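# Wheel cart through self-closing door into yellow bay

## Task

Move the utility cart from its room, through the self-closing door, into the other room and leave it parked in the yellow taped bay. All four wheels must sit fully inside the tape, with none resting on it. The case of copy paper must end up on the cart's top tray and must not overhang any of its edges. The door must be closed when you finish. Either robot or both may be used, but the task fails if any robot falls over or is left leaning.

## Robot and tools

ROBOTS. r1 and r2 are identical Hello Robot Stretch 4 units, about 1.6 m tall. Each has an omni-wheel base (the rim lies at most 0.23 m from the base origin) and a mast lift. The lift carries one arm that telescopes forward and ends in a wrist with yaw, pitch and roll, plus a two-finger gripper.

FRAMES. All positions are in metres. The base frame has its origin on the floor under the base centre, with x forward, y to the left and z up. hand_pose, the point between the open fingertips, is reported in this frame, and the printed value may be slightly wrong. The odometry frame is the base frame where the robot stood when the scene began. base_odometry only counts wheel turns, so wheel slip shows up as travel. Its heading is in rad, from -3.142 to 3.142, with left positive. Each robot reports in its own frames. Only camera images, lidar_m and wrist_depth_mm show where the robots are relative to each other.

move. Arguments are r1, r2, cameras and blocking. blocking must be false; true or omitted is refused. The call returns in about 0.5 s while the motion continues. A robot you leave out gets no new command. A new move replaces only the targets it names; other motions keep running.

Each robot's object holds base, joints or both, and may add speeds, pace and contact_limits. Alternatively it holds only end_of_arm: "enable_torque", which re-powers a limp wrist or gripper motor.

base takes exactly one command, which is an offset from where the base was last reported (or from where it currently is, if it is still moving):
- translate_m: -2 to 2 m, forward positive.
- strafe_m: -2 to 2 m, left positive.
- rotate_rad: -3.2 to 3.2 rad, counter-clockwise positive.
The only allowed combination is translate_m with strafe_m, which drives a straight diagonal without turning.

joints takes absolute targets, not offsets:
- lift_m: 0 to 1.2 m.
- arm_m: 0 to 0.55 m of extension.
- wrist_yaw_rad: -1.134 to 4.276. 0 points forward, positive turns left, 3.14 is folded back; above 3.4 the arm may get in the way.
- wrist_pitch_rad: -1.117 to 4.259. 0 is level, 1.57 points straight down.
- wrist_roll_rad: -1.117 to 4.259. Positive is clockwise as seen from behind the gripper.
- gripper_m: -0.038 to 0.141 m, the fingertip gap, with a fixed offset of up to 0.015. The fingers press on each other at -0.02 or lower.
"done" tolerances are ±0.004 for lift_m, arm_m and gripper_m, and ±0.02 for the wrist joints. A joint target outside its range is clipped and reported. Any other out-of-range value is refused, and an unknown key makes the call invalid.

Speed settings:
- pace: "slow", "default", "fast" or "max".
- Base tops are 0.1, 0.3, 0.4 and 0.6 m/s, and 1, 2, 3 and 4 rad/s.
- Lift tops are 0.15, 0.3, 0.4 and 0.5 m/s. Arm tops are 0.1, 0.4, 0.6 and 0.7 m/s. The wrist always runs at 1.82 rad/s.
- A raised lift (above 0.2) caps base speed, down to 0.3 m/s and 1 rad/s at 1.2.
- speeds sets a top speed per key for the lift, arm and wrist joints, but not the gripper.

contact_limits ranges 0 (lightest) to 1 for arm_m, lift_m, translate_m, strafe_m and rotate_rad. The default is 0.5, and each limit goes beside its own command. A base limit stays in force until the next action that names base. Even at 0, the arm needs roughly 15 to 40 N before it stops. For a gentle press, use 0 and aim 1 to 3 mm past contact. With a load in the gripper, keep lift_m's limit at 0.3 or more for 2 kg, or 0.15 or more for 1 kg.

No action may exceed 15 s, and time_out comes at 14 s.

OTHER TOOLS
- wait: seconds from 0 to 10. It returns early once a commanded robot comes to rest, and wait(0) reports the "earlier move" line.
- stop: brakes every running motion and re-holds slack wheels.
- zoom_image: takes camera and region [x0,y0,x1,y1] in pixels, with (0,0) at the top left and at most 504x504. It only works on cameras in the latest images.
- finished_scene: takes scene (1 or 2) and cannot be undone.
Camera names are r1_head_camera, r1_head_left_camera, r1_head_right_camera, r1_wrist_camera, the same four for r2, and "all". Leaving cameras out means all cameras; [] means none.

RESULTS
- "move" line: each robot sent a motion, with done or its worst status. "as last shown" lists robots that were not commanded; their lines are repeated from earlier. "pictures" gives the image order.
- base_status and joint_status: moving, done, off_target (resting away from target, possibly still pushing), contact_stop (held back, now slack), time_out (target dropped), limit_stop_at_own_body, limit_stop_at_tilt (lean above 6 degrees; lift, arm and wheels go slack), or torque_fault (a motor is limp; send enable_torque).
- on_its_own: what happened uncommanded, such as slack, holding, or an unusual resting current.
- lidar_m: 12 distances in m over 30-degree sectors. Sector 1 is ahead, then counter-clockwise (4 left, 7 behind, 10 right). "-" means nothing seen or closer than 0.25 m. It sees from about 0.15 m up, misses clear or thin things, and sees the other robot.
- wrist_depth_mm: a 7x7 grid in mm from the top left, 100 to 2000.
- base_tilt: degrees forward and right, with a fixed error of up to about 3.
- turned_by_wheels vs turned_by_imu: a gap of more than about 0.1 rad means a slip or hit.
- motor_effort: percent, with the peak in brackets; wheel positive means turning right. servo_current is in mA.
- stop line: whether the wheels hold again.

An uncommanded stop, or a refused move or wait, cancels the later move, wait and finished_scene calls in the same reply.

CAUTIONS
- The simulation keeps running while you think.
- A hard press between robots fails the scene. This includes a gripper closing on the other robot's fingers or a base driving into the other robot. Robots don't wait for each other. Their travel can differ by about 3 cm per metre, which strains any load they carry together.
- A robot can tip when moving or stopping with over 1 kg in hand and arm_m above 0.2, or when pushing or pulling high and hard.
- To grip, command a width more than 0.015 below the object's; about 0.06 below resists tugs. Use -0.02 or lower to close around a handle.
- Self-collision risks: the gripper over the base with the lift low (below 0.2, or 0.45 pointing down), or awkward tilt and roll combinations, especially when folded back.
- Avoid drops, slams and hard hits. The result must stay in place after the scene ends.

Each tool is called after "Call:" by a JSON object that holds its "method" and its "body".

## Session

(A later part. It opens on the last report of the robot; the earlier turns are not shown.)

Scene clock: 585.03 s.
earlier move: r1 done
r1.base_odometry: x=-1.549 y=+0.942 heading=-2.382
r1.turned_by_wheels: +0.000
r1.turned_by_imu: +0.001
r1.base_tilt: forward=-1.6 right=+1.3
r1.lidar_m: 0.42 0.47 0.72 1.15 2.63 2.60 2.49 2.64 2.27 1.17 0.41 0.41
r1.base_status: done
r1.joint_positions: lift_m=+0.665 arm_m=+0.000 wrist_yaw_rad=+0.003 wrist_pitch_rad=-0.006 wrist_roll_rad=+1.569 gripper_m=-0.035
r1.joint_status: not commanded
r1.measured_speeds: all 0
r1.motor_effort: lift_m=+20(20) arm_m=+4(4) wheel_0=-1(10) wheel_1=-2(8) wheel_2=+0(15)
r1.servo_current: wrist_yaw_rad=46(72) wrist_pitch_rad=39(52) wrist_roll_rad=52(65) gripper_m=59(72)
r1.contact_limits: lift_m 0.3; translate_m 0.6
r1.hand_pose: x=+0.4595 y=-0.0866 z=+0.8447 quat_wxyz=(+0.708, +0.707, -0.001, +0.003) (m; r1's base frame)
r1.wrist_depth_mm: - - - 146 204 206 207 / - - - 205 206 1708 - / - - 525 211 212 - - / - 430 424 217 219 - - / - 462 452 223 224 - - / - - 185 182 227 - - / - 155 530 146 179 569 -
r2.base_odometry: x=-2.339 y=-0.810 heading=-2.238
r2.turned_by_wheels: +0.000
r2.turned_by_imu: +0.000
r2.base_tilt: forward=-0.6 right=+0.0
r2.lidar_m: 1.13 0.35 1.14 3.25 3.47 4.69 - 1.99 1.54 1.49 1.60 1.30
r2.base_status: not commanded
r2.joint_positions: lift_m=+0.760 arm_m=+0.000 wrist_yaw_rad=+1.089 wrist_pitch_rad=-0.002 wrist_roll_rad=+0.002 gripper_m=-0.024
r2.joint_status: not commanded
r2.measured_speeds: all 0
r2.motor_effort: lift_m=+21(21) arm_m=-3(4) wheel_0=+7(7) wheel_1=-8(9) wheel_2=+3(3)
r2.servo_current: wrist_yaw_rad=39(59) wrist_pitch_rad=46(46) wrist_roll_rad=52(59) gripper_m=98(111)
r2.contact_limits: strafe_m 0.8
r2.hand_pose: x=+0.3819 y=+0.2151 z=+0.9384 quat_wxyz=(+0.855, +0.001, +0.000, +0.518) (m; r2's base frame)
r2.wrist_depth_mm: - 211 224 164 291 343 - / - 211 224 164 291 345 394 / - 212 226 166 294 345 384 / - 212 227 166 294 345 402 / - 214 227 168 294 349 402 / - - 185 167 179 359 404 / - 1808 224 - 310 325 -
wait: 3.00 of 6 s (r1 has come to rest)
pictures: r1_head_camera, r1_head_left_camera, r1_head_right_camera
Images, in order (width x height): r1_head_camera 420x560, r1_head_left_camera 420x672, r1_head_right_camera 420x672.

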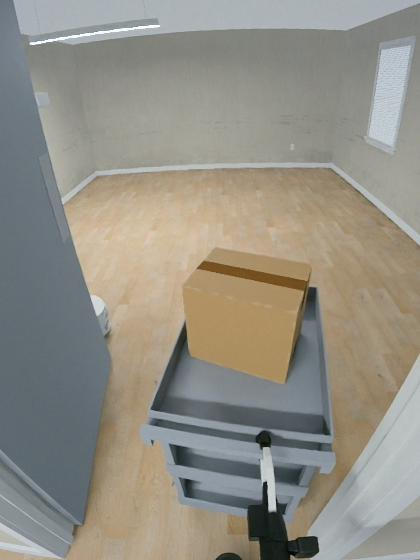

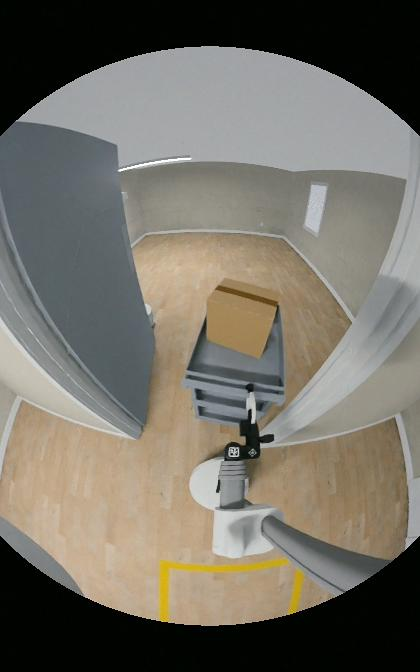

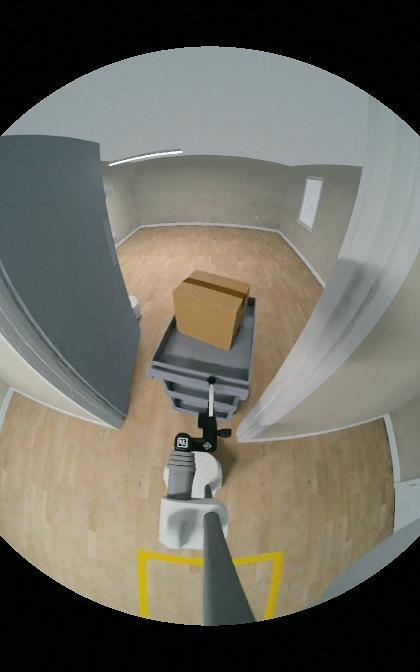

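Call:
{"method": "move", "body": {"blocking": false, "r1": {"base":{"translate_m":-0.25,"strafe_m":0.04},"contact_limits":{"translate_m":0.5},"pace":"slow"}, "cameras": []}}

Call:
{"method": "wait", "body": {"seconds": 6, "cameras": ["r1_head_camera","r1_head_left_camera","r1_head_right_camera"]}}

Scene clock: 595.17 s.
move: r1 moving
r1.base_odometry: x=-1.538 y=+0.949 heading=-2.383
r1.turned_by_wheels: +0.000
r1.turned_by_imu: -0.001
r1.base_tilt: forward=-1.6 right=+1.3
r1.lidar_m: 0.41 0.44 0.72 1.19 2.62 2.59 2.48 2.62 2.28 1.20 0.44 0.40
r1.base_status: translate_m moving; strafe_m moving
r1.joint_positions: lift_m=+0.665 arm_m=+0.000 wrist_yaw_rad=+0.003 wrist_pitch_rad=-0.006 wrist_roll_rad=+1.569 gripper_m=-0.035
r1.joint_status: not commanded
r1.measured_speeds: translate_m=-0.048 strafe_m=+0.008 rotate_rad=+0.000 lift_m=+0.000 arm_m=+0.000 wrist_yaw_rad=+0.000 wrist_pitch_rad=+0.000 wrist_roll_rad=+0.000
r1.motor_effort: lift_m=+20(20) arm_m=-4(4) wheel_0=-7(8) wheel_1=-4(7) wheel_2=+8(10)
r1.servo_current: wrist_yaw_rad=59(59) wrist_pitch_rad=52(52) wrist_roll_rad=33(78) gripper_m=65(65)
r1.contact_limits: lift_m 0.3; translate_m 0.5
r1.hand_pose: x=+0.4596 y=-0.0866 z=+0.8447 quat_wxyz=(+0.708, +0.707, -0.001, +0.003) (m; r1's base frame)
r1.wrist_depth_mm: - - - - 203 206 206 / - - - 206 206 1708 - / - - 517 211 212 - - / - 424 424 216 218 - - / - 462 455 224 224 - - / - - 183 181 228 831 - / - 508 517 177 179 564 -
r2: as last shown
r2.base_tilt: forward=-0.7 right=+0.1
r2.lidar_m: 1.09 0.36 1.13 3.24 3.46 4.70 - 2.01 1.52 1.49 1.56 1.33
r2.servo_current: wrist_yaw_rad=46(59) wrist_pitch_rad=33(46) wrist_roll_rad=46(59) gripper_m=104(104)
r2.contact_limits: strafe_m 0.8
r2.wrist_depth_mm: - 211 224 163 291 343 - / - 211 225 165 291 345 397 / - 212 224 166 294 345 384 / - 213 227 166 294 347 397 / - 213 228 168 294 345 402 / - - 186 167 179 359 404 / - 1863 225 - 312 327 -
pictures: none
No camera images: "cameras" was empty.

Scene clock: 598.47 s.
earlier move: r1 done
r1.base_odometry: x=-1.340 y=+1.085 heading=-2.383
r1.turned_by_wheels: -0.001
r1.turned_by_imu: -0.001
r1.base_tilt: forward=-1.6 right=+1.3
r1.lidar_m: 0.42 0.51 0.83 2.11 2.59 2.35 2.25 2.34 2.30 2.17 0.76 0.39
r1.base_status: done
r1.joint_positions: lift_m=+0.665 arm_m=+0.000 wrist_yaw_rad=-0.003 wrist_pitch_rad=-0.006 wrist_roll_rad=+1.569 gripper_m=-0.035
r1.joint_status: not commanded
r1.measured_speeds: all 0
r1.motor_effort: lift_m=+20(20) arm_m=-4(4) wheel_0=-8(12) wheel_1=-4(8) wheel_2=+2(10)
r1.servo_current: wrist_yaw_rad=52(72) wrist_pitch_rad=46(59) wrist_roll_rad=33(78) gripper_m=59(72)
r1.contact_limits: lift_m 0.3; translate_m 0.5
r1.hand_pose: x=+0.4591 y=-0.0883 z=+0.8447 quat_wxyz=(+0.708, +0.706, -0.003, +0.001) (m; r1's base frame)
r1.wrist_depth_mm: - - - 182 182 187 - / - - 559 189 191 - - / - 415 410 201 200 - - / - 436 433 - 211 - - / - 492 477 216 222 - - / - - 182 181 229 1808 - / - 154 - 174 242 569 -
r2.base_odometry: x=-2.339 y=-0.810 heading=-2.238
r2.turned_by_wheels: +0.000
r2.turned_by_imu: +0.000
r2.base_tilt: forward=-0.7 right=+0.0
r2.lidar_m: 1.12 0.36 1.36 3.26 3.47 4.69 - 2.02 1.53 1.50 1.56 1.29
r2.base_status: not commanded
r2.joint_positions: lift_m=+0.760 arm_m=+0.000 wrist_yaw_rad=+1.089 wrist_pitch_rad=-0.002 wrist_roll_rad=+0.002 gripper_m=-0.024
r2.joint_status: not commanded
r2.measured_speeds: all 0
r2.motor_effort: lift_m=+21(21) arm_m=-4(4) wheel_0=+7(7) wheel_1=-8(9) wheel_2=+3(3)
r2.servo_current: wrist_yaw_rad=46(59) wrist_pitch_rad=39(46) wrist_roll_rad=52(65) gripper_m=98(104)
r2.contact_limits: strafe_m 0.8
r2.hand_pose: x=+0.3819 y=+0.2151 z=+0.9384 quat_wxyz=(+0.855, +0.001, +0.000, +0.518) (m; r2's base frame)
r2.wrist_depth_mm: - 211 224 164 293 343 - / - 211 224 165 291 343 397 / - 212 227 165 293 345 387 / - 213 227 166 294 345 399 / - 213 228 168 294 349 402 / - - 186 167 180 362 407 / - 1863 224 - 310 327 -
wait: 3.30 of 6 s (r1 has come to rest)
pictures: r1_head_camera, r1_head_left_camera, r1_head_right_camera
Images, in order (width x height): r1_head_camera 420x560, r1_head_left_camera 420x672, r1_head_right_camera 420x672.

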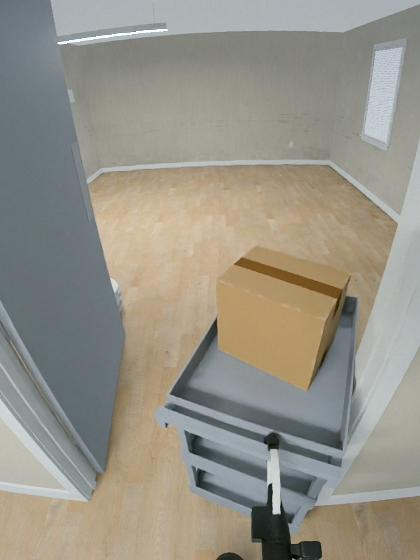

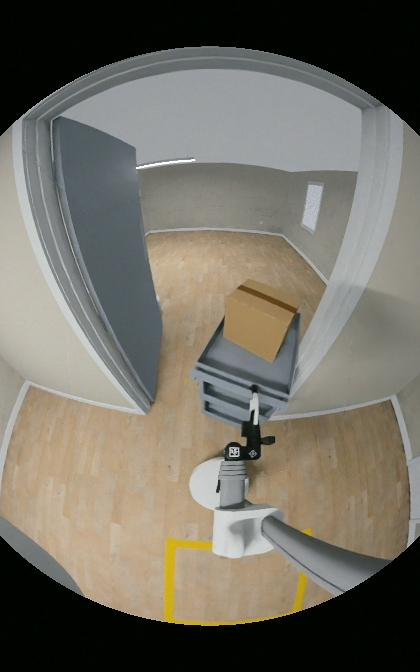

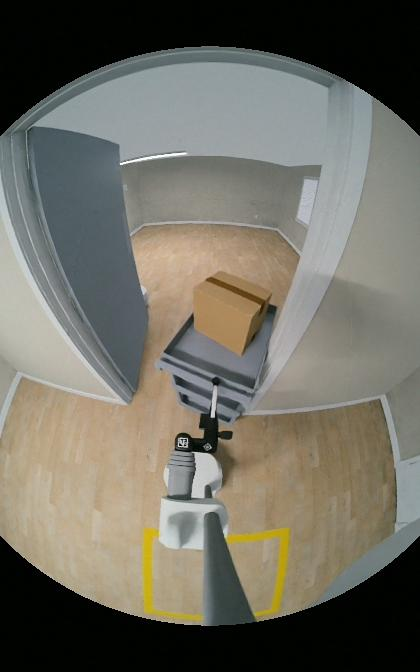

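Call:
{"method": "move", "body": {"blocking": false, "r1": {"base":{"translate_m":-0.25,"strafe_m":0.11},"contact_limits":{"translate_m":0.5},"pace":"slow"}, "cameras": []}}

Call:
{"method": "wait", "body": {"seconds": 6, "cameras": ["r1_head_camera","r1_head_left_camera","r1_head_right_camera"]}}

Scene clock: 611.03 s.
move: r1 moving
r1.base_odometry: x=-1.327 y=+1.090 heading=-2.384
r1.turned_by_wheels: -0.001
r1.turned_by_imu: -0.001
r1.base_tilt: forward=-1.5 right=+1.3
r1.lidar_m: 0.40 0.51 0.84 2.16 2.60 2.34 2.24 2.34 2.32 2.21 0.76 0.37
r1.base_status: translate_m moving; strafe_m moving
r1.joint_positions: lift_m=+0.665 arm_m=+0.000 wrist_yaw_rad=-0.003 wrist_pitch_rad=-0.006 wrist_roll_rad=+1.569 gripper_m=-0.035
r1.joint_status: not commanded
r1.measured_speeds: translate_m=-0.047 strafe_m=+0.022 rotate_rad=+0.004 lift_m=+0.000 arm_m=+0.000 wrist_yaw_rad=+0.000 wrist_pitch_rad=+0.000 wrist_roll_rad=+0.000
r1.motor_effort: lift_m=+20(20) arm_m=-4(4) wheel_0=-15(16) wheel_1=-6(7) wheel_2=+7(8)
r1.servo_current: wrist_yaw_rad=65(65) wrist_pitch_rad=46(52) wrist_roll_rad=59(59) gripper_m=59(72)
r1.contact_limits: lift_m 0.3; translate_m 0.5
r1.hand_pose: x=+0.4591 y=-0.0883 z=+0.8447 quat_wxyz=(+0.708, +0.706, -0.003, +0.001) (m; r1's base frame)
r1.wrist_depth_mm: - - - 183 183 187 - / - - 559 188 191 - - / - 410 410 200 201 - - / - 433 436 - 211 - - / - 500 477 217 222 - - / - - 182 181 230 1983 - / - 154 - 177 246 564 -
r2: as last shown
r2.base_tilt: forward=-0.7 right=+0.1
r2.lidar_m: 1.11 0.36 1.35 3.25 3.47 4.72 - 1.98 1.52 1.48 1.61 1.30
r2.motor_effort: lift_m=+21(21) arm_m=-3(4) wheel_0=+7(7) wheel_1=-8(9) wheel_2=+3(3)
r2.servo_current: wrist_yaw_rad=46(52) wrist_pitch_rad=39(46) wrist_roll_rad=46(59) gripper_m=98(104)
r2.contact_limits: strafe_m 0.8
r2.wrist_depth_mm: - 211 224 163 293 343 - / - 211 224 165 293 345 397 / - 212 226 166 294 345 387 / - 213 227 166 294 345 397 / - 213 227 169 296 349 399 / - - 186 167 180 362 404 / - 1921 224 - 312 327 -
pictures: none
No camera images: "cameras" was empty.

Scene clock: 614.47 s.
earlier move: r1 done
r1.base_odometry: x=-1.083 y=+1.177 heading=-2.384
r1.turned_by_wheels: +0.000
r1.turned_by_imu: -0.002
r1.base_tilt: forward=-1.6 right=+1.3
r1.lidar_m: 0.41 0.53 1.10 2.36 2.46 2.10 2.00 2.12 2.43 2.33 1.09 0.38
r1.base_status: done
r1.joint_positions: lift_m=+0.665 arm_m=+0.000 wrist_yaw_rad=-0.006 wrist_pitch_rad=-0.006 wrist_roll_rad=+1.569 gripper_m=-0.035
r1.joint_status: not commanded
r1.measured_speeds: all 0
r1.motor_effort: lift_m=+20(20) arm_m=-4(4) wheel_0=-11(16) wheel_1=-5(7) wheel_2=+0(9)
r1.servo_current: wrist_yaw_rad=59(78) wrist_pitch_rad=52(59) wrist_roll_rad=33(72) gripper_m=52(72)
r1.contact_limits: lift_m 0.3; translate_m 0.5
r1.hand_pose: x=+0.4588 y=-0.0891 z=+0.8447 quat_wxyz=(+0.708, +0.706, -0.004, +0.000) (m; r1's base frame)
r1.wrist_depth_mm: 647 661 - 183 183 187 - / - - 569 189 191 - - / - 413 410 201 201 - - / - 433 439 209 211 - - / - 496 477 218 223 - - / - - 182 181 229 - - / - 154 - 174 246 569 -
r2.base_odometry: x=-2.339 y=-0.810 heading=-2.238
r2.turned_by_wheels: +0.000
r2.turned_by_imu: +0.000
r2.base_tilt: forward=-0.6 right=+0.1
r2.lidar_m: 1.11 0.36 1.95 3.26 3.43 4.68 - 2.04 1.52 1.50 1.58 1.29
r2.base_status: not commanded
r2.joint_positions: lift_m=+0.760 arm_m=+0.000 wrist_yaw_rad=+1.089 wrist_pitch_rad=-0.002 wrist_roll_rad=+0.002 gripper_m=-0.024
r2.joint_status: not commanded
r2.measured_speeds: all 0
r2.motor_effort: lift_m=+21(21) arm_m=-4(4) wheel_0=+7(7) wheel_1=-8(9) wheel_2=+3(4)
r2.servo_current: wrist_yaw_rad=33(59) wrist_pitch_rad=39(46) wrist_roll_rad=52(65) gripper_m=98(104)
r2.contact_limits: strafe_m 0.8
r2.hand_pose: x=+0.3819 y=+0.2151 z=+0.9384 quat_wxyz=(+0.855, +0.001, +0.000, +0.518) (m; r2's base frame)
r2.wrist_depth_mm: - 211 224 163 291 343 - / - 212 225 165 291 342 397 / - 211 226 166 293 343 387 / - 213 227 166 294 347 397 / - 213 228 168 294 349 402 / - - 186 167 180 359 404 / - 1808 224 - 310 327 -
wait: 3.43 of 6 s (r1 has come to rest)
pictures: r1_head_camera, r1_head_left_camera, r1_head_right_camera
Images, in order (width x height): r1_head_camera 420x560, r1_head_left_camera 420x672, r1_head_right_camera 420x672.

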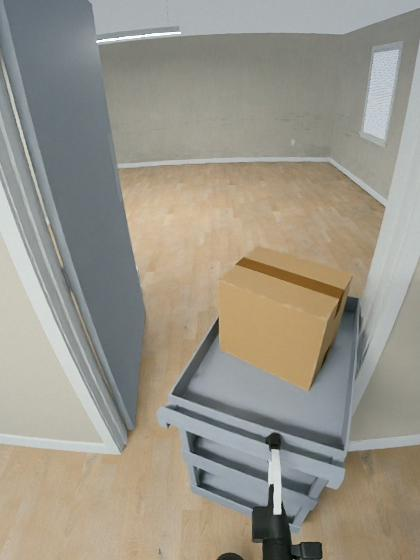

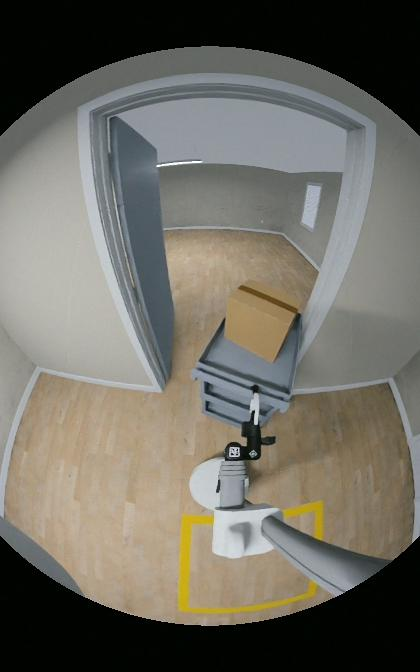

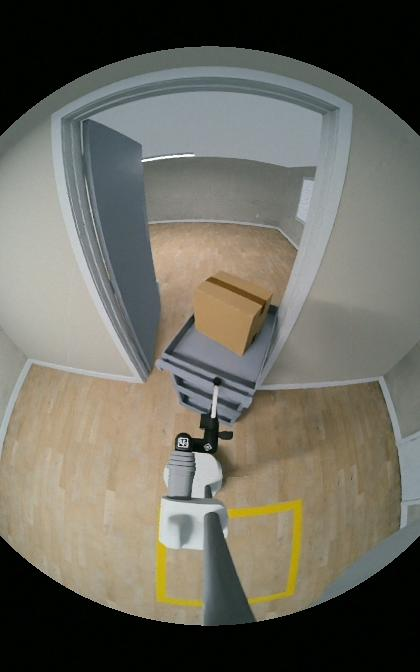

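Call:
{"method": "move", "body": {"blocking": false, "r1": {"base":{"translate_m":-0.3,"strafe_m":0.06},"contact_limits":{"translate_m":0.5},"pace":"slow"}, "cameras": []}}

Call:
{"method": "wait", "body": {"seconds": 6, "cameras": ["r1_head_camera","r1_head_left_camera","r1_head_right_camera"]}}

Scene clock: 620.50 s.
move: r1 moving
r1.base_odometry: x=-1.072 y=+1.184 heading=-2.385
r1.turned_by_wheels: -0.001
r1.turned_by_imu: -0.001
r1.base_tilt: forward=-1.6 right=+1.3
r1.lidar_m: 0.42 0.50 1.13 2.38 2.45 2.08 1.98 2.10 2.42 2.32 1.14 0.39
r1.base_status: translate_m moving; strafe_m moving
r1.joint_positions: lift_m=+0.665 arm_m=+0.000 wrist_yaw_rad=-0.006 wrist_pitch_rad=-0.006 wrist_roll_rad=+1.569 gripper_m=-0.035
r1.joint_status: not commanded
r1.measured_speeds: translate_m=-0.047 strafe_m=+0.009 rotate_rad=+0.001 lift_m=+0.000 arm_m=+0.000 wrist_yaw_rad=+0.000 wrist_pitch_rad=+0.000 wrist_roll_rad=+0.000
r1.motor_effort: lift_m=+20(20) arm_m=-4(4) wheel_0=-14(14) wheel_1=-4(7) wheel_2=+5(6)
r1.servo_current: wrist_yaw_rad=72(72) wrist_pitch_rad=52(52) wrist_roll_rad=46(52) gripper_m=59(65)
r1.contact_limits: lift_m 0.3; translate_m 0.5
r1.hand_pose: x=+0.4588 y=-0.0891 z=+0.8447 quat_wxyz=(+0.708, +0.706, -0.004, +0.000) (m; r1's base frame)
r1.wrist_depth_mm: 661 676 - 182 183 187 - / - - 559 189 192 - - / - 413 407 201 200 - - / - 433 430 207 212 - - / - 496 477 - 222 - - / - - 182 181 230 1983 - / - 154 - 177 248 564 -
r2: as last shown
r2.base_tilt: forward=-0.6 right=+0.0
r2.lidar_m: 1.07 0.36 1.94 3.24 3.43 4.67 - 2.01 1.55 1.49 1.58 1.31
r2.motor_effort: lift_m=+21(21) arm_m=-3(4) wheel_0=+7(7) wheel_1=-8(9) wheel_2=+3(3)
r2.servo_current: wrist_yaw_rad=59(65) wrist_pitch_rad=39(46) wrist_roll_rad=52(52) gripper_m=98(104)
r2.contact_limits: strafe_m 0.8
r2.wrist_depth_mm: - 211 224 163 290 343 - / - 212 225 165 291 343 397 / - 213 225 165 293 345 384 / - 213 227 166 294 347 399 / - 213 227 168 296 347 402 / - - 186 168 180 362 404 / - 1863 225 - 312 327 -
pictures: none
No camera images: "cameras" was empty.

Scene clock: 624.33 s.
earlier move: r1 done
r1.base_odometry: x=-0.824 y=+1.339 heading=-2.384
r1.turned_by_wheels: +0.001
r1.turned_by_imu: +0.002
r1.base_tilt: forward=-1.6 right=+1.2
r1.lidar_m: 0.41 0.46 1.52 2.32 2.41 1.78 1.70 1.81 2.46 2.38 1.51 0.37
r1.base_status: done
r1.joint_positions: lift_m=+0.665 arm_m=+0.000 wrist_yaw_rad=+0.004 wrist_pitch_rad=-0.006 wrist_roll_rad=+1.569 gripper_m=-0.035
r1.joint_status: not commanded
r1.measured_speeds: all 0
r1.motor_effort: lift_m=+20(20) arm_m=-4(4) wheel_0=+1(16) wheel_1=-2(7) wheel_2=+7(11)
r1.servo_current: wrist_yaw_rad=46(72) wrist_pitch_rad=52(59) wrist_roll_rad=46(65) gripper_m=65(72)
r1.contact_limits: lift_m 0.3; translate_m 0.5
r1.hand_pose: x=+0.4597 y=-0.0862 z=+0.8447 quat_wxyz=(+0.708, +0.707, -0.001, +0.004) (m; r1's base frame)
r1.wrist_depth_mm: - - 121 121 177 179 - / - - 508 183 185 - - / - 404 402 193 195 - - / - 436 433 - 204 - - / - 504 484 - 219 - - / - - 186 182 228 1921 - / - 138 173 146 169 - -
r2.base_odometry: x=-2.339 y=-0.810 heading=-2.238
r2.turned_by_wheels: +0.000
r2.turned_by_imu: +0.001
r2.base_tilt: forward=-0.6 right=+0.1
r2.lidar_m: 1.09 0.36 1.97 3.25 3.44 4.67 - 2.02 1.53 1.50 1.60 1.30
r2.base_status: not commanded
r2.joint_positions: lift_m=+0.760 arm_m=+0.000 wrist_yaw_rad=+1.089 wrist_pitch_rad=-0.002 wrist_roll_rad=+0.002 gripper_m=-0.024
r2.joint_status: not commanded
r2.measured_speeds: all 0
r2.motor_effort: lift_m=+21(21) arm_m=-3(4) wheel_0=+7(7) wheel_1=-8(9) wheel_2=+3(3)
r2.servo_current: wrist_yaw_rad=46(65) wrist_pitch_rad=39(46) wrist_roll_rad=39(59) gripper_m=98(104)
r2.contact_limits: strafe_m 0.8
r2.hand_pose: x=+0.3819 y=+0.2151 z=+0.9384 quat_wxyz=(+0.855, +0.001, +0.000, +0.518) (m; r2's base frame)
r2.wrist_depth_mm: - 211 225 163 290 343 - / - 211 225 165 293 343 399 / - 212 226 166 294 345 387 / - 212 227 166 293 349 399 / - 213 228 168 294 347 402 / - - 186 167 179 357 404 / - 1863 224 - 310 327 -
wait: 3.83 of 6 s (r1 has come to rest)
pictures: r1_head_camera, r1_head_left_camera, r1_head_right_camera
Images, in order (width x height): r1_head_camera 420x560, r1_head_left_camera 420x672, r1_head_right_camera 420x672.

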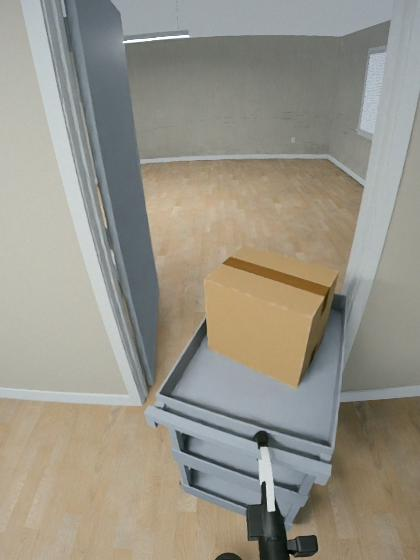

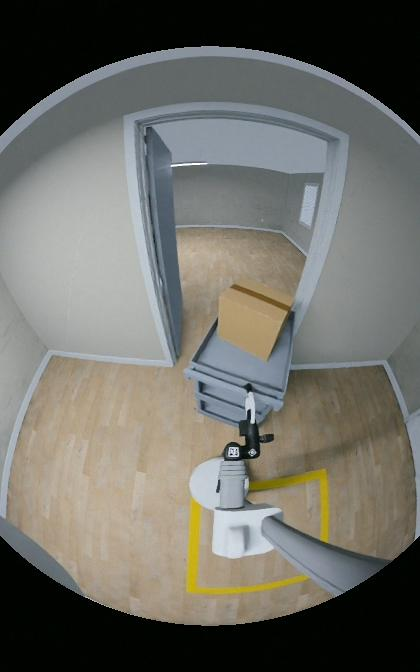

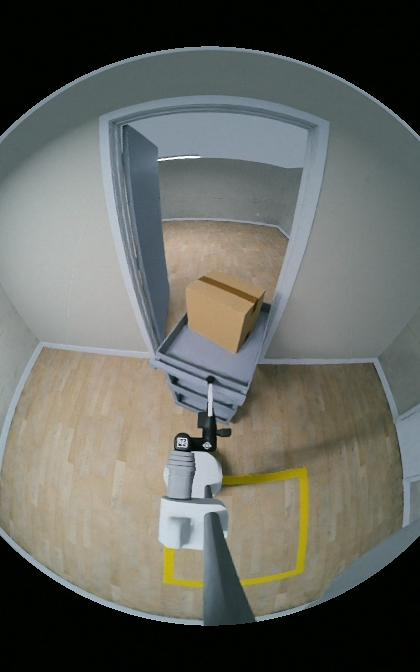

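Call:
{"method": "move", "body": {"blocking": false, "r1": {"base":{"translate_m":-0.3,"strafe_m":-0.05},"pace":"slow","contact_limits":{"translate_m":0.5}}, "cameras": []}}

Call:
{"method": "wait", "body": {"seconds": 6, "cameras": ["r1_head_camera","r1_head_left_camera","r1_head_right_camera"]}}

Scene clock: 645.67 s.
move: r1 moving
r1.base_odometry: x=-0.816 y=+1.349 heading=-2.384
r1.turned_by_wheels: +0.000
r1.turned_by_imu: +0.000
r1.base_tilt: forward=-1.6 right=+1.3
r1.lidar_m: 0.43 0.49 1.56 2.32 2.43 1.77 1.69 1.78 2.45 2.38 1.57 0.40
r1.base_status: translate_m moving; strafe_m moving
r1.joint_positions: lift_m=+0.665 arm_m=+0.000 wrist_yaw_rad=+0.005 wrist_pitch_rad=-0.006 wrist_roll_rad=+1.569 gripper_m=-0.035
r1.joint_status: not commanded
r1.measured_speeds: translate_m=-0.048 strafe_m=-0.008 rotate_rad=+0.002 lift_m=+0.000 arm_m=+0.000 wrist_yaw_rad=+0.000 wrist_pitch_rad=+0.000 wrist_roll_rad=+0.000
r1.motor_effort: lift_m=+20(20) arm_m=-4(4) wheel_0=-1(3) wheel_1=-5(7) wheel_2=+11(14)
r1.servo_current: wrist_yaw_rad=52(59) wrist_pitch_rad=46(52) wrist_roll_rad=52(52) gripper_m=59(65)
r1.contact_limits: lift_m 0.3; translate_m 0.5
r1.hand_pose: x=+0.4598 y=-0.0860 z=+0.8447 quat_wxyz=(+0.708, +0.707, +0.000, +0.004) (m; r1's base frame)
r1.wrist_depth_mm: - - - 121 178 180 - / - - 517 184 186 - - / - 407 402 194 196 - - / - 433 436 - 205 - - / - 504 484 - 220 - - / - - 185 182 228 1921 - / - 138 173 178 169 - -
r2: as last shown
r2.turned_by_imu: +0.000
r2.base_tilt: forward=-0.7 right=+0.1
r2.lidar_m: 1.11 0.33 1.96 3.26 3.49 4.69 - 2.02 1.54 1.49 1.61 1.31
r2.servo_current: wrist_yaw_rad=52(52) wrist_pitch_rad=39(46) wrist_roll_rad=46(59) gripper_m=98(104)
r2.contact_limits: strafe_m 0.8
r2.wrist_depth_mm: - 211 224 163 290 343 - / - 211 225 165 291 343 397 / - 212 226 165 294 345 387 / - 212 228 166 294 347 399 / - 213 227 168 296 349 402 / - - 185 167 180 359 404 / - 1863 224 - 310 327 -
pictures: none
No camera images: "cameras" was empty.

Scene clock: 649.47 s.
earlier move: r1 done
r1.base_odometry: x=-0.640 y=+1.582 heading=-2.383
r1.turned_by_wheels: +0.000
r1.turned_by_imu: +0.001
r1.base_tilt: forward=-1.6 right=+1.2
r1.lidar_m: 0.38 0.42 1.95 2.37 2.00 1.47 1.40 1.46 2.06 2.34 1.98 0.43
r1.base_status: done
r1.joint_positions: lift_m=+0.665 arm_m=+0.000 wrist_yaw_rad=+0.006 wrist_pitch_rad=-0.006 wrist_roll_rad=+1.569 gripper_m=-0.035
r1.joint_status: not commanded
r1.measured_speeds: all 0
r1.motor_effort: lift_m=+20(20) arm_m=-4(4) wheel_0=+1(5) wheel_1=+0(7) wheel_2=+7(14)
r1.servo_current: wrist_yaw_rad=59(72) wrist_pitch_rad=46(52) wrist_roll_rad=59(65) gripper_m=65(72)
r1.contact_limits: lift_m 0.3; translate_m 0.5
r1.hand_pose: x=+0.4598 y=-0.0857 z=+0.8447 quat_wxyz=(+0.708, +0.707, +0.000, +0.004) (m; r1's base frame)
r1.wrist_depth_mm: - - - - 209 213 213 / - - - 211 211 1499 - / - - 609 215 216 - - / - 433 427 220 221 - - / - 455 449 224 225 - - / - 480 194 186 229 - - / - 146 508 146 168 - -
r2.base_odometry: x=-2.339 y=-0.810 heading=-2.238
r2.turned_by_wheels: +0.000
r2.turned_by_imu: +0.001
r2.base_tilt: forward=-0.6 right=+0.0
r2.lidar_m: 1.12 0.36 1.96 3.27 3.44 4.72 - 2.01 1.53 1.49 1.59 1.30
r2.base_status: not commanded
r2.joint_positions: lift_m=+0.760 arm_m=+0.000 wrist_yaw_rad=+1.089 wrist_pitch_rad=-0.002 wrist_roll_rad=+0.002 gripper_m=-0.024
r2.joint_status: not commanded
r2.measured_speeds: all 0
r2.motor_effort: lift_m=+21(21) arm_m=-3(4) wheel_0=+7(8) wheel_1=-8(9) wheel_2=+3(3)
r2.servo_current: wrist_yaw_rad=52(59) wrist_pitch_rad=39(52) wrist_roll_rad=52(65) gripper_m=98(104)
r2.contact_limits: strafe_m 0.8
r2.hand_pose: x=+0.3819 y=+0.2151 z=+0.9384 quat_wxyz=(+0.855, +0.001, +0.000, +0.518) (m; r2's base frame)
r2.wrist_depth_mm: - 211 224 164 293 345 - / - 211 227 165 291 345 397 / - 212 226 166 293 345 387 / - 213 227 166 294 347 399 / - 212 228 168 296 349 402 / - - 185 167 180 362 404 / - 1863 225 - 312 325 -
wait: 3.80 of 6 s (r1 has come to rest)
pictures: r1_head_camera, r1_head_left_camera, r1_head_right_camera
Images, in order (width x height): r1_head_camera 420x560, r1_head_left_camera 420x672, r1_head_right_camera 420x672.

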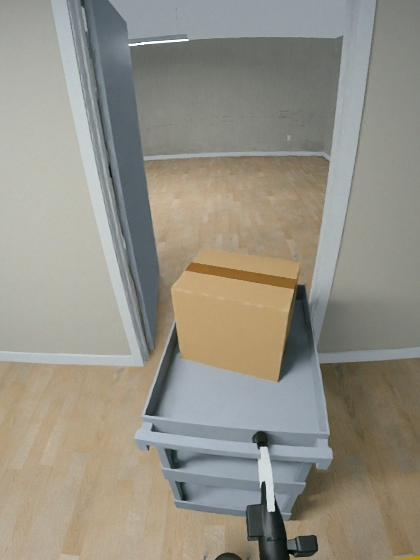

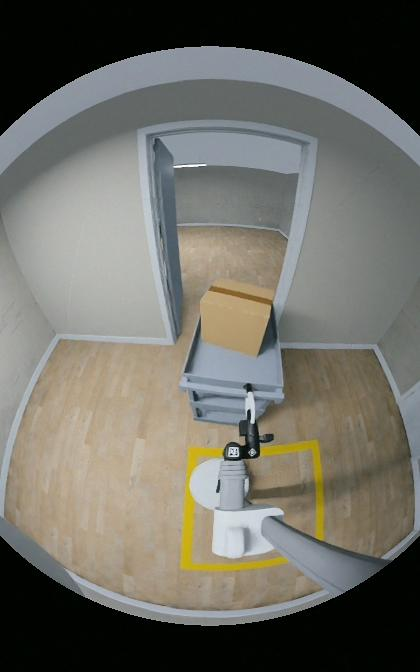

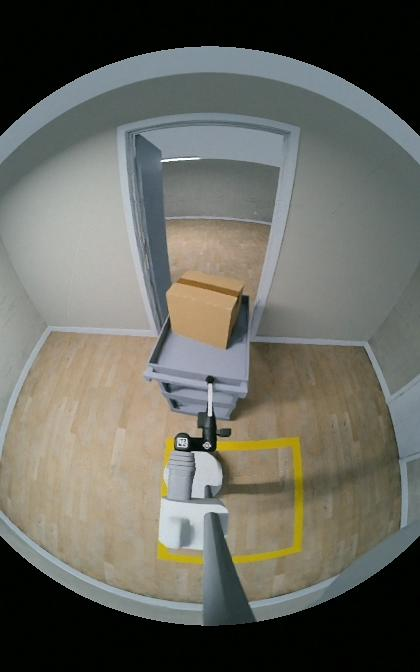

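Call:
{"method": "move", "body": {"blocking": false, "r1": {"base":{"translate_m":-0.5,"strafe_m":-0.28},"pace":"slow","contact_limits":{"translate_m":0.5}}, "cameras": []}}

Call:
{"method": "wait", "body": {"seconds": 9, "cameras": ["r1_head_camera","r1_head_left_camera","r1_head_right_camera"]}}

Scene clock: 659.63 s.
move: r1 moving
r1.base_odometry: x=-0.636 y=+1.595 heading=-2.383
r1.turned_by_wheels: +0.001
r1.turned_by_imu: +0.001
r1.base_tilt: forward=-1.6 right=+1.2
r1.lidar_m: 0.40 0.45 1.96 2.37 1.99 1.47 1.40 1.46 2.02 2.34 1.98 0.42
r1.base_status: translate_m moving; strafe_m moving
r1.joint_positions: lift_m=+0.665 arm_m=+0.000 wrist_yaw_rad=+0.007 wrist_pitch_rad=-0.006 wrist_roll_rad=+1.569 gripper_m=-0.035
r1.joint_status: not commanded
r1.measured_speeds: translate_m=-0.048 strafe_m=-0.027 rotate_rad=+0.003 lift_m=+0.000 arm_m=+0.000 wrist_yaw_rad=+0.008 wrist_pitch_rad=+0.000 wrist_roll_rad=+0.000
r1.motor_effort: lift_m=+20(20) arm_m=-4(4) wheel_0=+2(4) wheel_1=-6(6) wheel_2=+12(14)
r1.servo_current: wrist_yaw_rad=46(65) wrist_pitch_rad=46(52) wrist_roll_rad=46(59) gripper_m=65(65)
r1.contact_limits: lift_m 0.3; translate_m 0.5
r1.hand_pose: x=+0.4600 y=-0.0853 z=+0.8447 quat_wxyz=(+0.708, +0.707, +0.001, +0.005) (m; r1's base frame)
r1.wrist_depth_mm: - - - - 208 212 214 / - - - 211 213 1464 - / - - 621 216 216 - - / - 436 427 220 221 - - / - 452 445 224 225 - - / - 484 196 187 229 - - / - 145 182 145 169 - -
r2: as last shown
r2.turned_by_imu: +0.000
r2.lidar_m: 1.11 0.36 1.94 3.25 3.46 4.68 - 2.03 1.55 1.49 1.60 1.33
r2.motor_effort: lift_m=+21(21) arm_m=-3(4) wheel_0=+7(7) wheel_1=-8(9) wheel_2=+3(3)
r2.servo_current: wrist_yaw_rad=39(46) wrist_pitch_rad=39(46) wrist_roll_rad=46(52) gripper_m=98(98)
r2.contact_limits: strafe_m 0.8
r2.wrist_depth_mm: - 211 225 163 291 343 - / - 211 225 165 293 345 399 / - 213 226 166 294 347 387 / - 212 227 166 294 347 399 / - 213 227 168 296 347 404 / - - 186 167 179 359 404 / - 1921 224 - 310 327 -
pictures: none
No camera images: "cameras" was empty.

Scene clock: 666.03 s.
earlier move: r1 done
r1.base_odometry: x=-0.470 y=+2.129 heading=-2.383
r1.turned_by_wheels: +0.000
r1.turned_by_imu: +0.001
r1.base_tilt: forward=-1.6 right=+1.3
r1.lidar_m: 0.27 0.25 2.66 2.65 1.33 0.97 0.91 0.92 1.35 2.04 2.14 0.49
r1.base_status: done
r1.joint_positions: lift_m=+0.665 arm_m=+0.000 wrist_yaw_rad=+0.008 wrist_pitch_rad=-0.006 wrist_roll_rad=+1.569 gripper_m=-0.035
r1.joint_status: not commanded
r1.measured_speeds: all 0
r1.motor_effort: lift_m=+20(20) arm_m=-4(4) wheel_0=+0(5) wheel_1=-3(7) wheel_2=+6(14)
r1.servo_current: wrist_yaw_rad=52(91) wrist_pitch_rad=46(59) wrist_roll_rad=65(72) gripper_m=65(72)
r1.contact_limits: lift_m 0.3; translate_m 0.5
r1.hand_pose: x=+0.4600 y=-0.0852 z=+0.8447 quat_wxyz=(+0.708, +0.707, +0.001, +0.005) (m; r1's base frame)
r1.wrist_depth_mm: - - - - - 1618 1255 / - - - - - 1618 1255 / - - - - 304 309 314 / 1661 - - - 290 1756 1229 / 1661 - - 250 251 1863 1281 / 1618 - 192 182 229 1808 - / 1661 153 392 147 169 - -
r2.base_odometry: x=-2.339 y=-0.810 heading=-2.238
r2.turned_by_wheels: +0.000
r2.turned_by_imu: +0.001
r2.base_tilt: forward=-0.6 right=+0.0
r2.lidar_m: 1.11 0.34 1.94 3.27 3.45 4.71 - 2.02 1.52 1.48 1.61 1.30
r2.base_status: not commanded
r2.joint_positions: lift_m=+0.760 arm_m=+0.000 wrist_yaw_rad=+1.089 wrist_pitch_rad=-0.002 wrist_roll_rad=+0.002 gripper_m=-0.024
r2.joint_status: not commanded
r2.measured_speeds: all 0
r2.motor_effort: lift_m=+21(21) arm_m=-4(4) wheel_0=+7(8) wheel_1=-8(9) wheel_2=+3(3)
r2.servo_current: wrist_yaw_rad=52(59) wrist_pitch_rad=39(46) wrist_roll_rad=52(65) gripper_m=98(111)
r2.contact_limits: strafe_m 0.8
r2.hand_pose: x=+0.3819 y=+0.2151 z=+0.9384 quat_wxyz=(+0.855, +0.001, +0.000, +0.518) (m; r2's base frame)
r2.wrist_depth_mm: - 211 225 163 291 342 - / - 211 224 165 293 345 397 / - 213 225 165 293 345 384 / - 213 226 167 293 343 399 / - 213 228 167 296 347 404 / - - 186 167 180 359 402 / - 1863 224 - 310 327 -
wait: 6.40 of 9 s (r1 has come to rest)
pictures: r1_head_camera, r1_head_left_camera, r1_head_right_camera
Images, in order (width x height): r1_head_camera 420x560, r1_head_left_camera 420x672, r1_head_right_camera 420x672.

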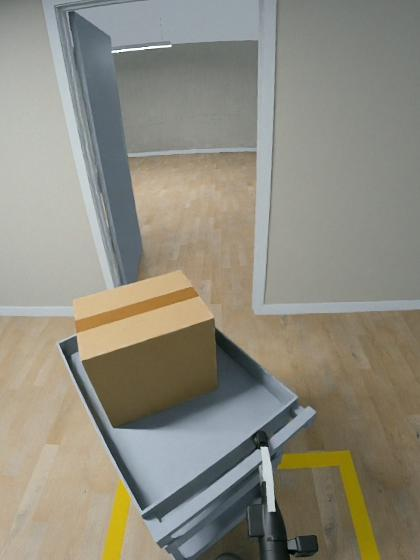

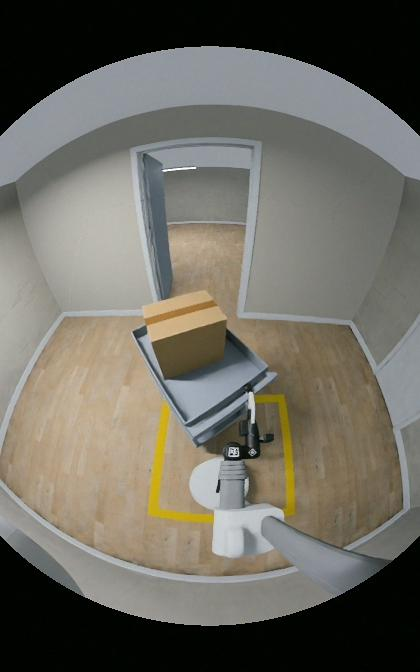

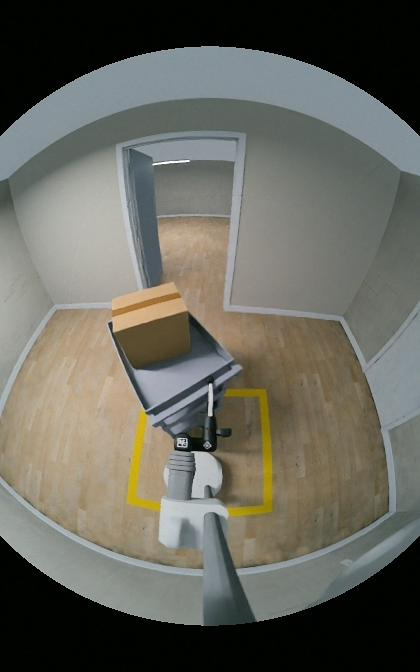

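Call:
{"method": "move", "body": {"blocking": false, "r1": {"base":{"translate_m":-0.4,"strafe_m":0.1},"pace":"slow","contact_limits":{"translate_m":0.5}}, "cameras": []}}

Call:
{"method": "wait", "body": {"seconds": 9, "cameras": ["r1_head_camera","r1_head_left_camera","r1_head_right_camera"]}}

Scene clock: 672.63 s.
move: r1 moving
r1.base_odometry: x=-0.459 y=+2.135 heading=-2.383
r1.turned_by_wheels: +0.000
r1.turned_by_imu: +0.000
r1.base_tilt: forward=-1.6 right=+1.3
r1.lidar_m: 0.28 0.26 2.69 2.65 1.28 0.94 0.89 0.95 1.30 2.03 2.13 0.47
r1.base_status: translate_m moving; strafe_m moving
r1.joint_positions: lift_m=+0.665 arm_m=+0.000 wrist_yaw_rad=+0.008 wrist_pitch_rad=-0.006 wrist_roll_rad=+1.569 gripper_m=-0.035
r1.joint_status: not commanded
r1.measured_speeds: translate_m=-0.048 strafe_m=+0.012 rotate_rad=-0.001 lift_m=+0.000 arm_m=+0.000 wrist_yaw_rad=+0.000 wrist_pitch_rad=+0.000 wrist_roll_rad=+0.000
r1.motor_effort: lift_m=+20(20) arm_m=-4(4) wheel_0=-7(7) wheel_1=-3(7) wheel_2=+9(12)
r1.servo_current: wrist_yaw_rad=46(78) wrist_pitch_rad=46(52) wrist_roll_rad=59(59) gripper_m=59(65)
r1.contact_limits: lift_m 0.3; translate_m 0.5
r1.hand_pose: x=+0.4600 y=-0.0852 z=+0.8447 quat_wxyz=(+0.708, +0.707, +0.001, +0.005) (m; r1's base frame)
r1.wrist_depth_mm: - - - - - 1618 1229 / - - - - - 1576 1255 / - - - - 303 314 314 / 1756 - - - 289 1708 1205 / 1661 - - 249 250 1863 1336 / 1708 - 186 181 228 1921 - / 1756 154 392 177 169 - -
r2: as last shown
r2.turned_by_imu: +0.000
r2.base_tilt: forward=-0.7 right=+0.0
r2.lidar_m: 1.09 0.38 1.94 3.26 3.45 4.68 - 2.02 1.54 1.50 1.59 1.30
r2.motor_effort: lift_m=+21(21) arm_m=-3(4) wheel_0=+7(7) wheel_1=-8(9) wheel_2=+3(3)
r2.servo_current: wrist_yaw_rad=46(52) wrist_pitch_rad=46(46) wrist_roll_rad=59(59) gripper_m=98(104)
r2.contact_limits: strafe_m 0.8
r2.wrist_depth_mm: - 211 224 164 291 343 - / - 211 225 165 291 343 394 / - 212 226 166 293 345 384 / - 213 227 166 293 349 402 / - 213 228 168 296 347 399 / - - 186 167 180 359 404 / - 1863 225 - 312 327 -
pictures: none
No camera images: "cameras" was empty.

Scene clock: 677.50 s.
earlier move: r1 done
r1.base_odometry: x=-0.111 y=+2.331 heading=-2.384
r1.turned_by_wheels: -0.001
r1.turned_by_imu: -0.003
r1.base_tilt: forward=-1.6 right=+1.2
r1.lidar_m: 0.32 0.31 2.62 2.11 0.76 0.53 0.50 0.50 0.76 2.11 2.24 0.45
r1.base_status: done
r1.joint_positions: lift_m=+0.665 arm_m=+0.000 wrist_yaw_rad=-0.004 wrist_pitch_rad=-0.006 wrist_roll_rad=+1.569 gripper_m=-0.035
r1.joint_status: not commanded
r1.measured_speeds: all 0
r1.motor_effort: lift_m=+20(20) arm_m=-4(4) wheel_0=-8(14) wheel_1=-3(7) wheel_2=+0(12)
r1.servo_current: wrist_yaw_rad=59(78) wrist_pitch_rad=46(59) wrist_roll_rad=52(72) gripper_m=52(72)
r1.contact_limits: lift_m 0.3; translate_m 0.5
r1.hand_pose: x=+0.4590 y=-0.0885 z=+0.8447 quat_wxyz=(+0.708, +0.706, -0.003, +0.001) (m; r1's base frame)
r1.wrist_depth_mm: - - - - - 1808 1229 / - - - - - 1708 1229 / - - - - 279 297 1098 / - - - 256 258 1863 1281 / - - - 241 240 - - / - 421 183 185 226 - - / - 154 407 160 208 - -
r2.base_odometry: x=-2.339 y=-0.810 heading=-2.238
r2.turned_by_wheels: +0.000
r2.turned_by_imu: +0.001
r2.base_tilt: forward=-0.7 right=+0.0
r2.lidar_m: 1.12 0.37 1.93 3.26 3.46 4.67 - 2.02 1.51 1.48 1.61 1.30
r2.base_status: not commanded
r2.joint_positions: lift_m=+0.760 arm_m=+0.000 wrist_yaw_rad=+1.089 wrist_pitch_rad=-0.002 wrist_roll_rad=+0.002 gripper_m=-0.024
r2.joint_status: not commanded
r2.measured_speeds: all 0
r2.motor_effort: lift_m=+21(21) arm_m=-3(4) wheel_0=+7(7) wheel_1=-8(9) wheel_2=+3(3)
r2.servo_current: wrist_yaw_rad=39(59) wrist_pitch_rad=39(46) wrist_roll_rad=52(65) gripper_m=98(111)
r2.contact_limits: strafe_m 0.8
r2.hand_pose: x=+0.3819 y=+0.2151 z=+0.9384 quat_wxyz=(+0.855, +0.001, +0.000, +0.518) (m; r2's base frame)
r2.wrist_depth_mm: - 211 225 163 290 343 - / - 212 225 165 291 345 397 / - 213 226 166 294 343 387 / - 213 226 166 294 347 402 / - 213 227 168 296 349 399 / - - 186 167 179 359 404 / - 1863 224 - 309 327 -
wait: 4.87 of 9 s (r1 has come to rest)
pictures: r1_head_camera, r1_head_left_camera, r1_head_right_camera
Images, in order (width x height): r1_head_camera 420x560, r1_head_left_camera 420x672, r1_head_right_camera 420x672.

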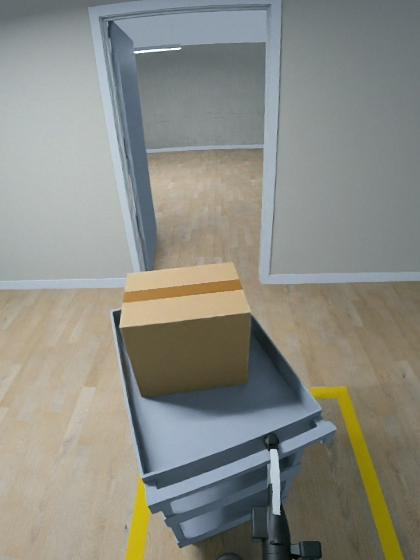

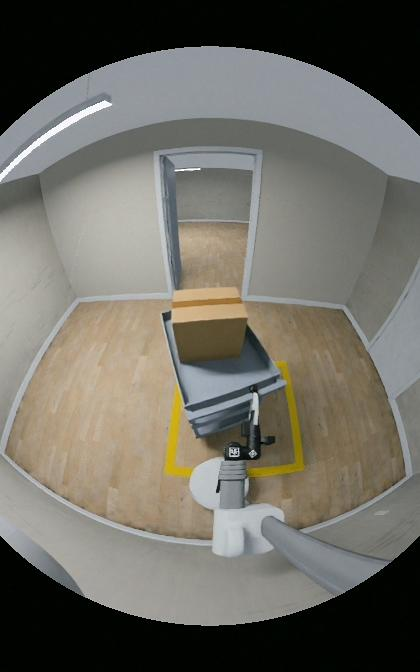

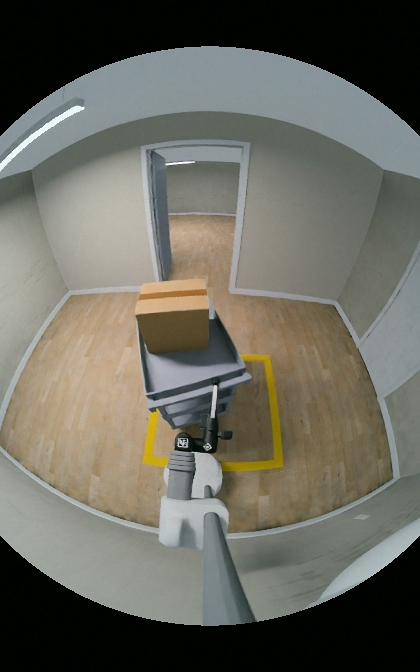

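Call:
{"method": "move", "body": {"blocking": false, "r1": {"joints":{"gripper_m":0.135}}, "cameras": []}}

Call:
{"method": "wait", "body": {"seconds": 2, "cameras": []}}

Call:
{"method": "move", "body": {"blocking": false, "r1": {"base":{"translate_m":-0.1},"pace":"slow"}, "cameras": []}}

Call:
{"method": "wait", "body": {"seconds": 3, "cameras": ["r1_head_camera"]}}

Scene clock: 696.20 s.
move: r1 moving
r1.base_odometry: x=-0.111 y=+2.331 heading=-2.384
r1.turned_by_wheels: +0.000
r1.turned_by_imu: +0.000
r1.base_tilt: forward=-1.6 right=+1.2
r1.lidar_m: 0.31 0.31 2.64 2.11 0.73 0.52 0.49 0.53 0.77 2.09 2.24 0.47
r1.base_status: not commanded
r1.joint_positions: lift_m=+0.665 arm_m=+0.000 wrist_yaw_rad=-0.004 wrist_pitch_rad=-0.006 wrist_roll_rad=+1.569 gripper_m=-0.010
r1.joint_status: gripper_m moving
r1.measured_speeds: translate_m=+0.000 strafe_m=+0.000 rotate_rad=+0.000 lift_m=+0.000 arm_m=+0.000 wrist_yaw_rad=-0.002 wrist_pitch_rad=+0.000 wrist_roll_rad=+0.000
r1.motor_effort: lift_m=+20(20) arm_m=+1(4) wheel_0=-7(8) wheel_1=-3(3) wheel_2=-2(2)
r1.servo_current: wrist_yaw_rad=59(59) wrist_pitch_rad=46(52) wrist_roll_rad=52(65) gripper_m=78(78)
r1.contact_limits: lift_m 0.3; translate_m 0.5
r1.hand_pose: x=+0.4589 y=-0.0886 z=+0.8447 quat_wxyz=(+0.708, +0.706, -0.003, +0.001) (m; r1's base frame)
r1.wrist_depth_mm: - - - - - 1808 1229 / - - - - - 1708 1205 / - - - - 286 298 300 / - - - 257 259 1863 1281 / - - - 244 243 - - / - 430 185 186 229 - - / - 413 407 163 147 - -
r2: as last shown
r2.turned_by_imu: +0.000
r2.base_tilt: forward=-0.6 right=+0.0
r2.lidar_m: 1.07 0.35 1.92 3.24 3.47 4.69 - 2.00 1.52 1.47 1.61 1.30
r2.servo_current: wrist_yaw_rad=52(59) wrist_pitch_rad=39(46) wrist_roll_rad=52(59) gripper_m=104(104)
r2.contact_limits: strafe_m 0.8
r2.wrist_depth_mm: - 211 224 164 293 343 - / - 211 225 165 291 345 397 / - 213 226 166 293 343 387 / - 213 226 166 296 345 397 / - 213 227 168 296 347 402 / - - 185 167 180 359 404 / - 1863 224 - 310 327 -
pictures: none
No camera images: "cameras" was empty.

Scene clock: 698.17 s.
earlier move: r1 done
r1.base_odometry: x=-0.111 y=+2.331 heading=-2.384
r1.turned_by_wheels: +0.000
r1.turned_by_imu: +0.000
r1.base_tilt: forward=-1.6 right=+1.3
r1.lidar_m: 0.32 0.30 2.66 2.11 0.74 0.53 0.51 0.54 0.76 2.10 2.23 0.48
r1.base_status: not commanded
r1.joint_positions: lift_m=+0.665 arm_m=+0.000 wrist_yaw_rad=-0.004 wrist_pitch_rad=-0.006 wrist_roll_rad=+1.569 gripper_m=+0.135
r1.joint_status: all done
r1.measured_speeds: all 0
r1.motor_effort: lift_m=+20(20) arm_m=+4(4) wheel_0=-7(8) wheel_1=-3(3) wheel_2=-3(3)
r1.servo_current: wrist_yaw_rad=46(65) wrist_pitch_rad=46(52) wrist_roll_rad=52(72) gripper_m=39(98)
r1.contact_limits: lift_m 0.3; translate_m 0.5
r1.hand_pose: x=+0.4589 y=-0.0886 z=+0.8447 quat_wxyz=(+0.708, +0.706, -0.003, +0.001) (m; r1's base frame)
r1.wrist_depth_mm: - - - - - 1863 1229 / - - - - - 1618 1229 / - - - - 290 301 304 / - - - 258 262 1921 1366 / - - - 247 245 - - / - 427 187 186 231 - - / - 415 410 167 156 - -
r2.base_odometry: x=-2.339 y=-0.810 heading=-2.238
r2.turned_by_wheels: +0.000
r2.turned_by_imu: +0.000
r2.base_tilt: forward=-0.6 right=+0.0
r2.lidar_m: 1.13 0.35 1.93 3.26 3.45 4.72 - 1.99 1.52 1.47 1.60 1.29
r2.base_status: not commanded
r2.joint_positions: lift_m=+0.760 arm_m=+0.000 wrist_yaw_rad=+1.089 wrist_pitch_rad=-0.002 wrist_roll_rad=+0.002 gripper_m=-0.024
r2.joint_status: not commanded
r2.measured_speeds: all 0
r2.motor_effort: lift_m=+21(21) arm_m=-4(4) wheel_0=+7(7) wheel_1=-8(9) wheel_2=+3(4)
r2.servo_current: wrist_yaw_rad=46(65) wrist_pitch_rad=46(52) wrist_roll_rad=33(59) gripper_m=104(111)
r2.contact_limits: strafe_m 0.8
r2.hand_pose: x=+0.3819 y=+0.2151 z=+0.9384 quat_wxyz=(+0.855, +0.001, +0.000, +0.518) (m; r2's base frame)
r2.wrist_depth_mm: - 211 224 163 291 345 - / - 211 225 165 291 343 397 / - 212 226 166 294 345 389 / - 212 228 167 296 347 399 / - 213 228 168 296 349 399 / - - 185 167 180 359 404 / - 1863 224 - 310 327 -
wait: 1.97 of 2 s (r1 has come to rest)
pictures: none
No camera images: "cameras" was empty.

Scene clock: 698.67 s.
move: r1 moving
r1.base_odometry: x=-0.102 y=+2.339 heading=-2.385
r1.turned_by_wheels: +0.000
r1.turned_by_imu: +0.000
r1.base_tilt: forward=-1.6 right=+1.2
r1.lidar_m: 0.33 0.33 2.66 2.04 0.70 0.52 0.47 0.51 0.75 2.03 2.24 0.45
r1.base_status: translate_m moving
r1.joint_positions: lift_m=+0.665 arm_m=+0.000 wrist_yaw_rad=-0.002 wrist_pitch_rad=+0.000 wrist_roll_rad=+1.569 gripper_m=+0.135
r1.joint_status: not commanded
r1.measured_speeds: translate_m=-0.050 strafe_m=+0.000 rotate_rad=+0.001 lift_m=+0.000 arm_m=+0.000 wrist_yaw_rad=+0.011 wrist_pitch_rad=+0.007 wrist_roll_rad=+0.000
r1.motor_effort: lift_m=+20(20) arm_m=+3(4) wheel_0=-4(9) wheel_1=-6(7) wheel_2=+6(6)
r1.servo_current: wrist_yaw_rad=46(65) wrist_pitch_rad=39(52) wrist_roll_rad=39(59) gripper_m=46(46)
r1.contact_limits: lift_m 0.3
r1.hand_pose: x=+0.4591 y=-0.0880 z=+0.8431 quat_wxyz=(+0.708, +0.707, -0.001, -0.001) (m; r1's base frame)
r1.wrist_depth_mm: - - - 237 - 1618 1160 / - - - - 296 301 303 / - - - - 310 1661 1205 / - - - 257 266 1863 - / - - - 246 248 - - / - 209 433 231 211 195 - / - 415 418 141 221 - -
r2: as last shown
r2.base_tilt: forward=-0.7 right=+0.0
r2.lidar_m: 1.11 0.35 1.96 3.24 3.43 4.71 - 2.01 1.54 1.49 1.60 1.31
r2.motor_effort: lift_m=+21(21) arm_m=-3(4) wheel_0=+7(7) wheel_1=-8(9) wheel_2=+3(3)
r2.servo_current: wrist_yaw_rad=52(59) wrist_pitch_rad=39(46) wrist_roll_rad=65(65) gripper_m=104(104)
r2.contact_limits: strafe_m 0.8
r2.wrist_depth_mm: - 211 225 164 291 343 - / - 211 225 165 291 343 399 / - 212 226 166 293 347 389 / - 213 227 166 294 345 399 / - 213 228 168 296 349 402 / - - 186 167 180 362 404 / - 1863 224 - 312 327 -
pictures: none
No camera images: "cameras" was empty.

Scene clock: 700.43 s.
earlier move: r1 done
r1.base_odometry: x=-0.038 y=+2.399 heading=-2.384
r1.turned_by_wheels: +0.000
r1.turned_by_imu: +0.000
r1.base_tilt: forward=-1.6 right=+1.3
r1.lidar_m: 0.42 0.41 2.67 1.68 0.62 0.42 0.42 0.42 0.62 1.69 2.24 0.54
r1.base_status: done
r1.joint_positions: lift_m=+0.665 arm_m=+0.000 wrist_yaw_rad=-0.002 wrist_pitch_rad=+0.000 wrist_roll_rad=+1.569 gripper_m=+0.135
r1.joint_status: not commanded
r1.measured_speeds: all 0
r1.motor_effort: lift_m=+20(20) arm_m=-3(4) wheel_0=-4(9) wheel_1=-1(7) wheel_2=+2(7)
r1.servo_current: wrist_yaw_rad=33(72) wrist_pitch_rad=46(52) wrist_roll_rad=39(65) gripper_m=39(46)
r1.contact_limits: lift_m 0.3
r1.hand_pose: x=+0.4591 y=-0.0880 z=+0.8430 quat_wxyz=(+0.708, +0.707, -0.001, -0.001) (m; r1's base frame)
r1.wrist_depth_mm: - - - - - 1708 1182 / - - - - - 1708 1229 / - - - 368 394 397 394 / - - - 296 - 1863 - / - - - - - - - / - 200 517 257 211 194 - / - 504 500 141 - - -
r2.base_odometry: x=-2.339 y=-0.810 heading=-2.238
r2.turned_by_wheels: +0.000
r2.turned_by_imu: +0.000
r2.base_tilt: forward=-0.6 right=+0.1
r2.lidar_m: 1.10 0.35 1.92 3.26 3.47 4.70 - 2.02 1.53 1.48 1.59 1.31
r2.base_status: not commanded
r2.joint_positions: lift_m=+0.760 arm_m=+0.000 wrist_yaw_rad=+1.089 wrist_pitch_rad=-0.002 wrist_roll_rad=+0.002 gripper_m=-0.024
r2.joint_status: not commanded
r2.measured_speeds: all 0
r2.motor_effort: lift_m=+21(21) arm_m=-3(4) wheel_0=+7(7) wheel_1=-9(9) wheel_2=+3(3)
r2.servo_current: wrist_yaw_rad=46(59) wrist_pitch_rad=33(46) wrist_roll_rad=39(65) gripper_m=91(104)
r2.contact_limits: strafe_m 0.8
r2.hand_pose: x=+0.3819 y=+0.2151 z=+0.9384 quat_wxyz=(+0.855, +0.001, +0.000, +0.518) (m; r2's base frame)
r2.wrist_depth_mm: - 211 224 163 291 343 - / - 211 225 164 291 343 397 / - 213 225 166 294 345 387 / - 212 227 166 294 345 399 / - 213 227 168 297 349 402 / - - 186 167 179 362 402 / - 1863 225 - 310 329 -
wait: 1.77 of 3 s (r1 has come to rest)
pictures: r1_head_camera
Images, in order (width x height): r1_head_camera 420x560.

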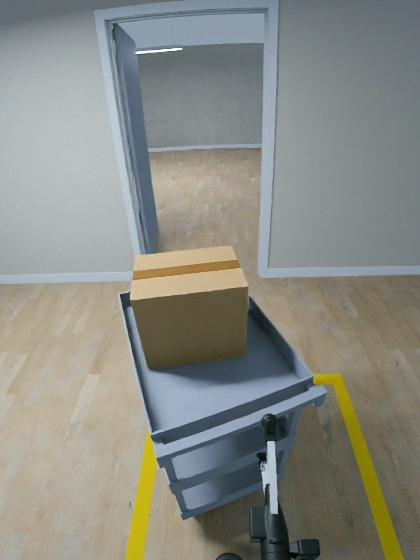

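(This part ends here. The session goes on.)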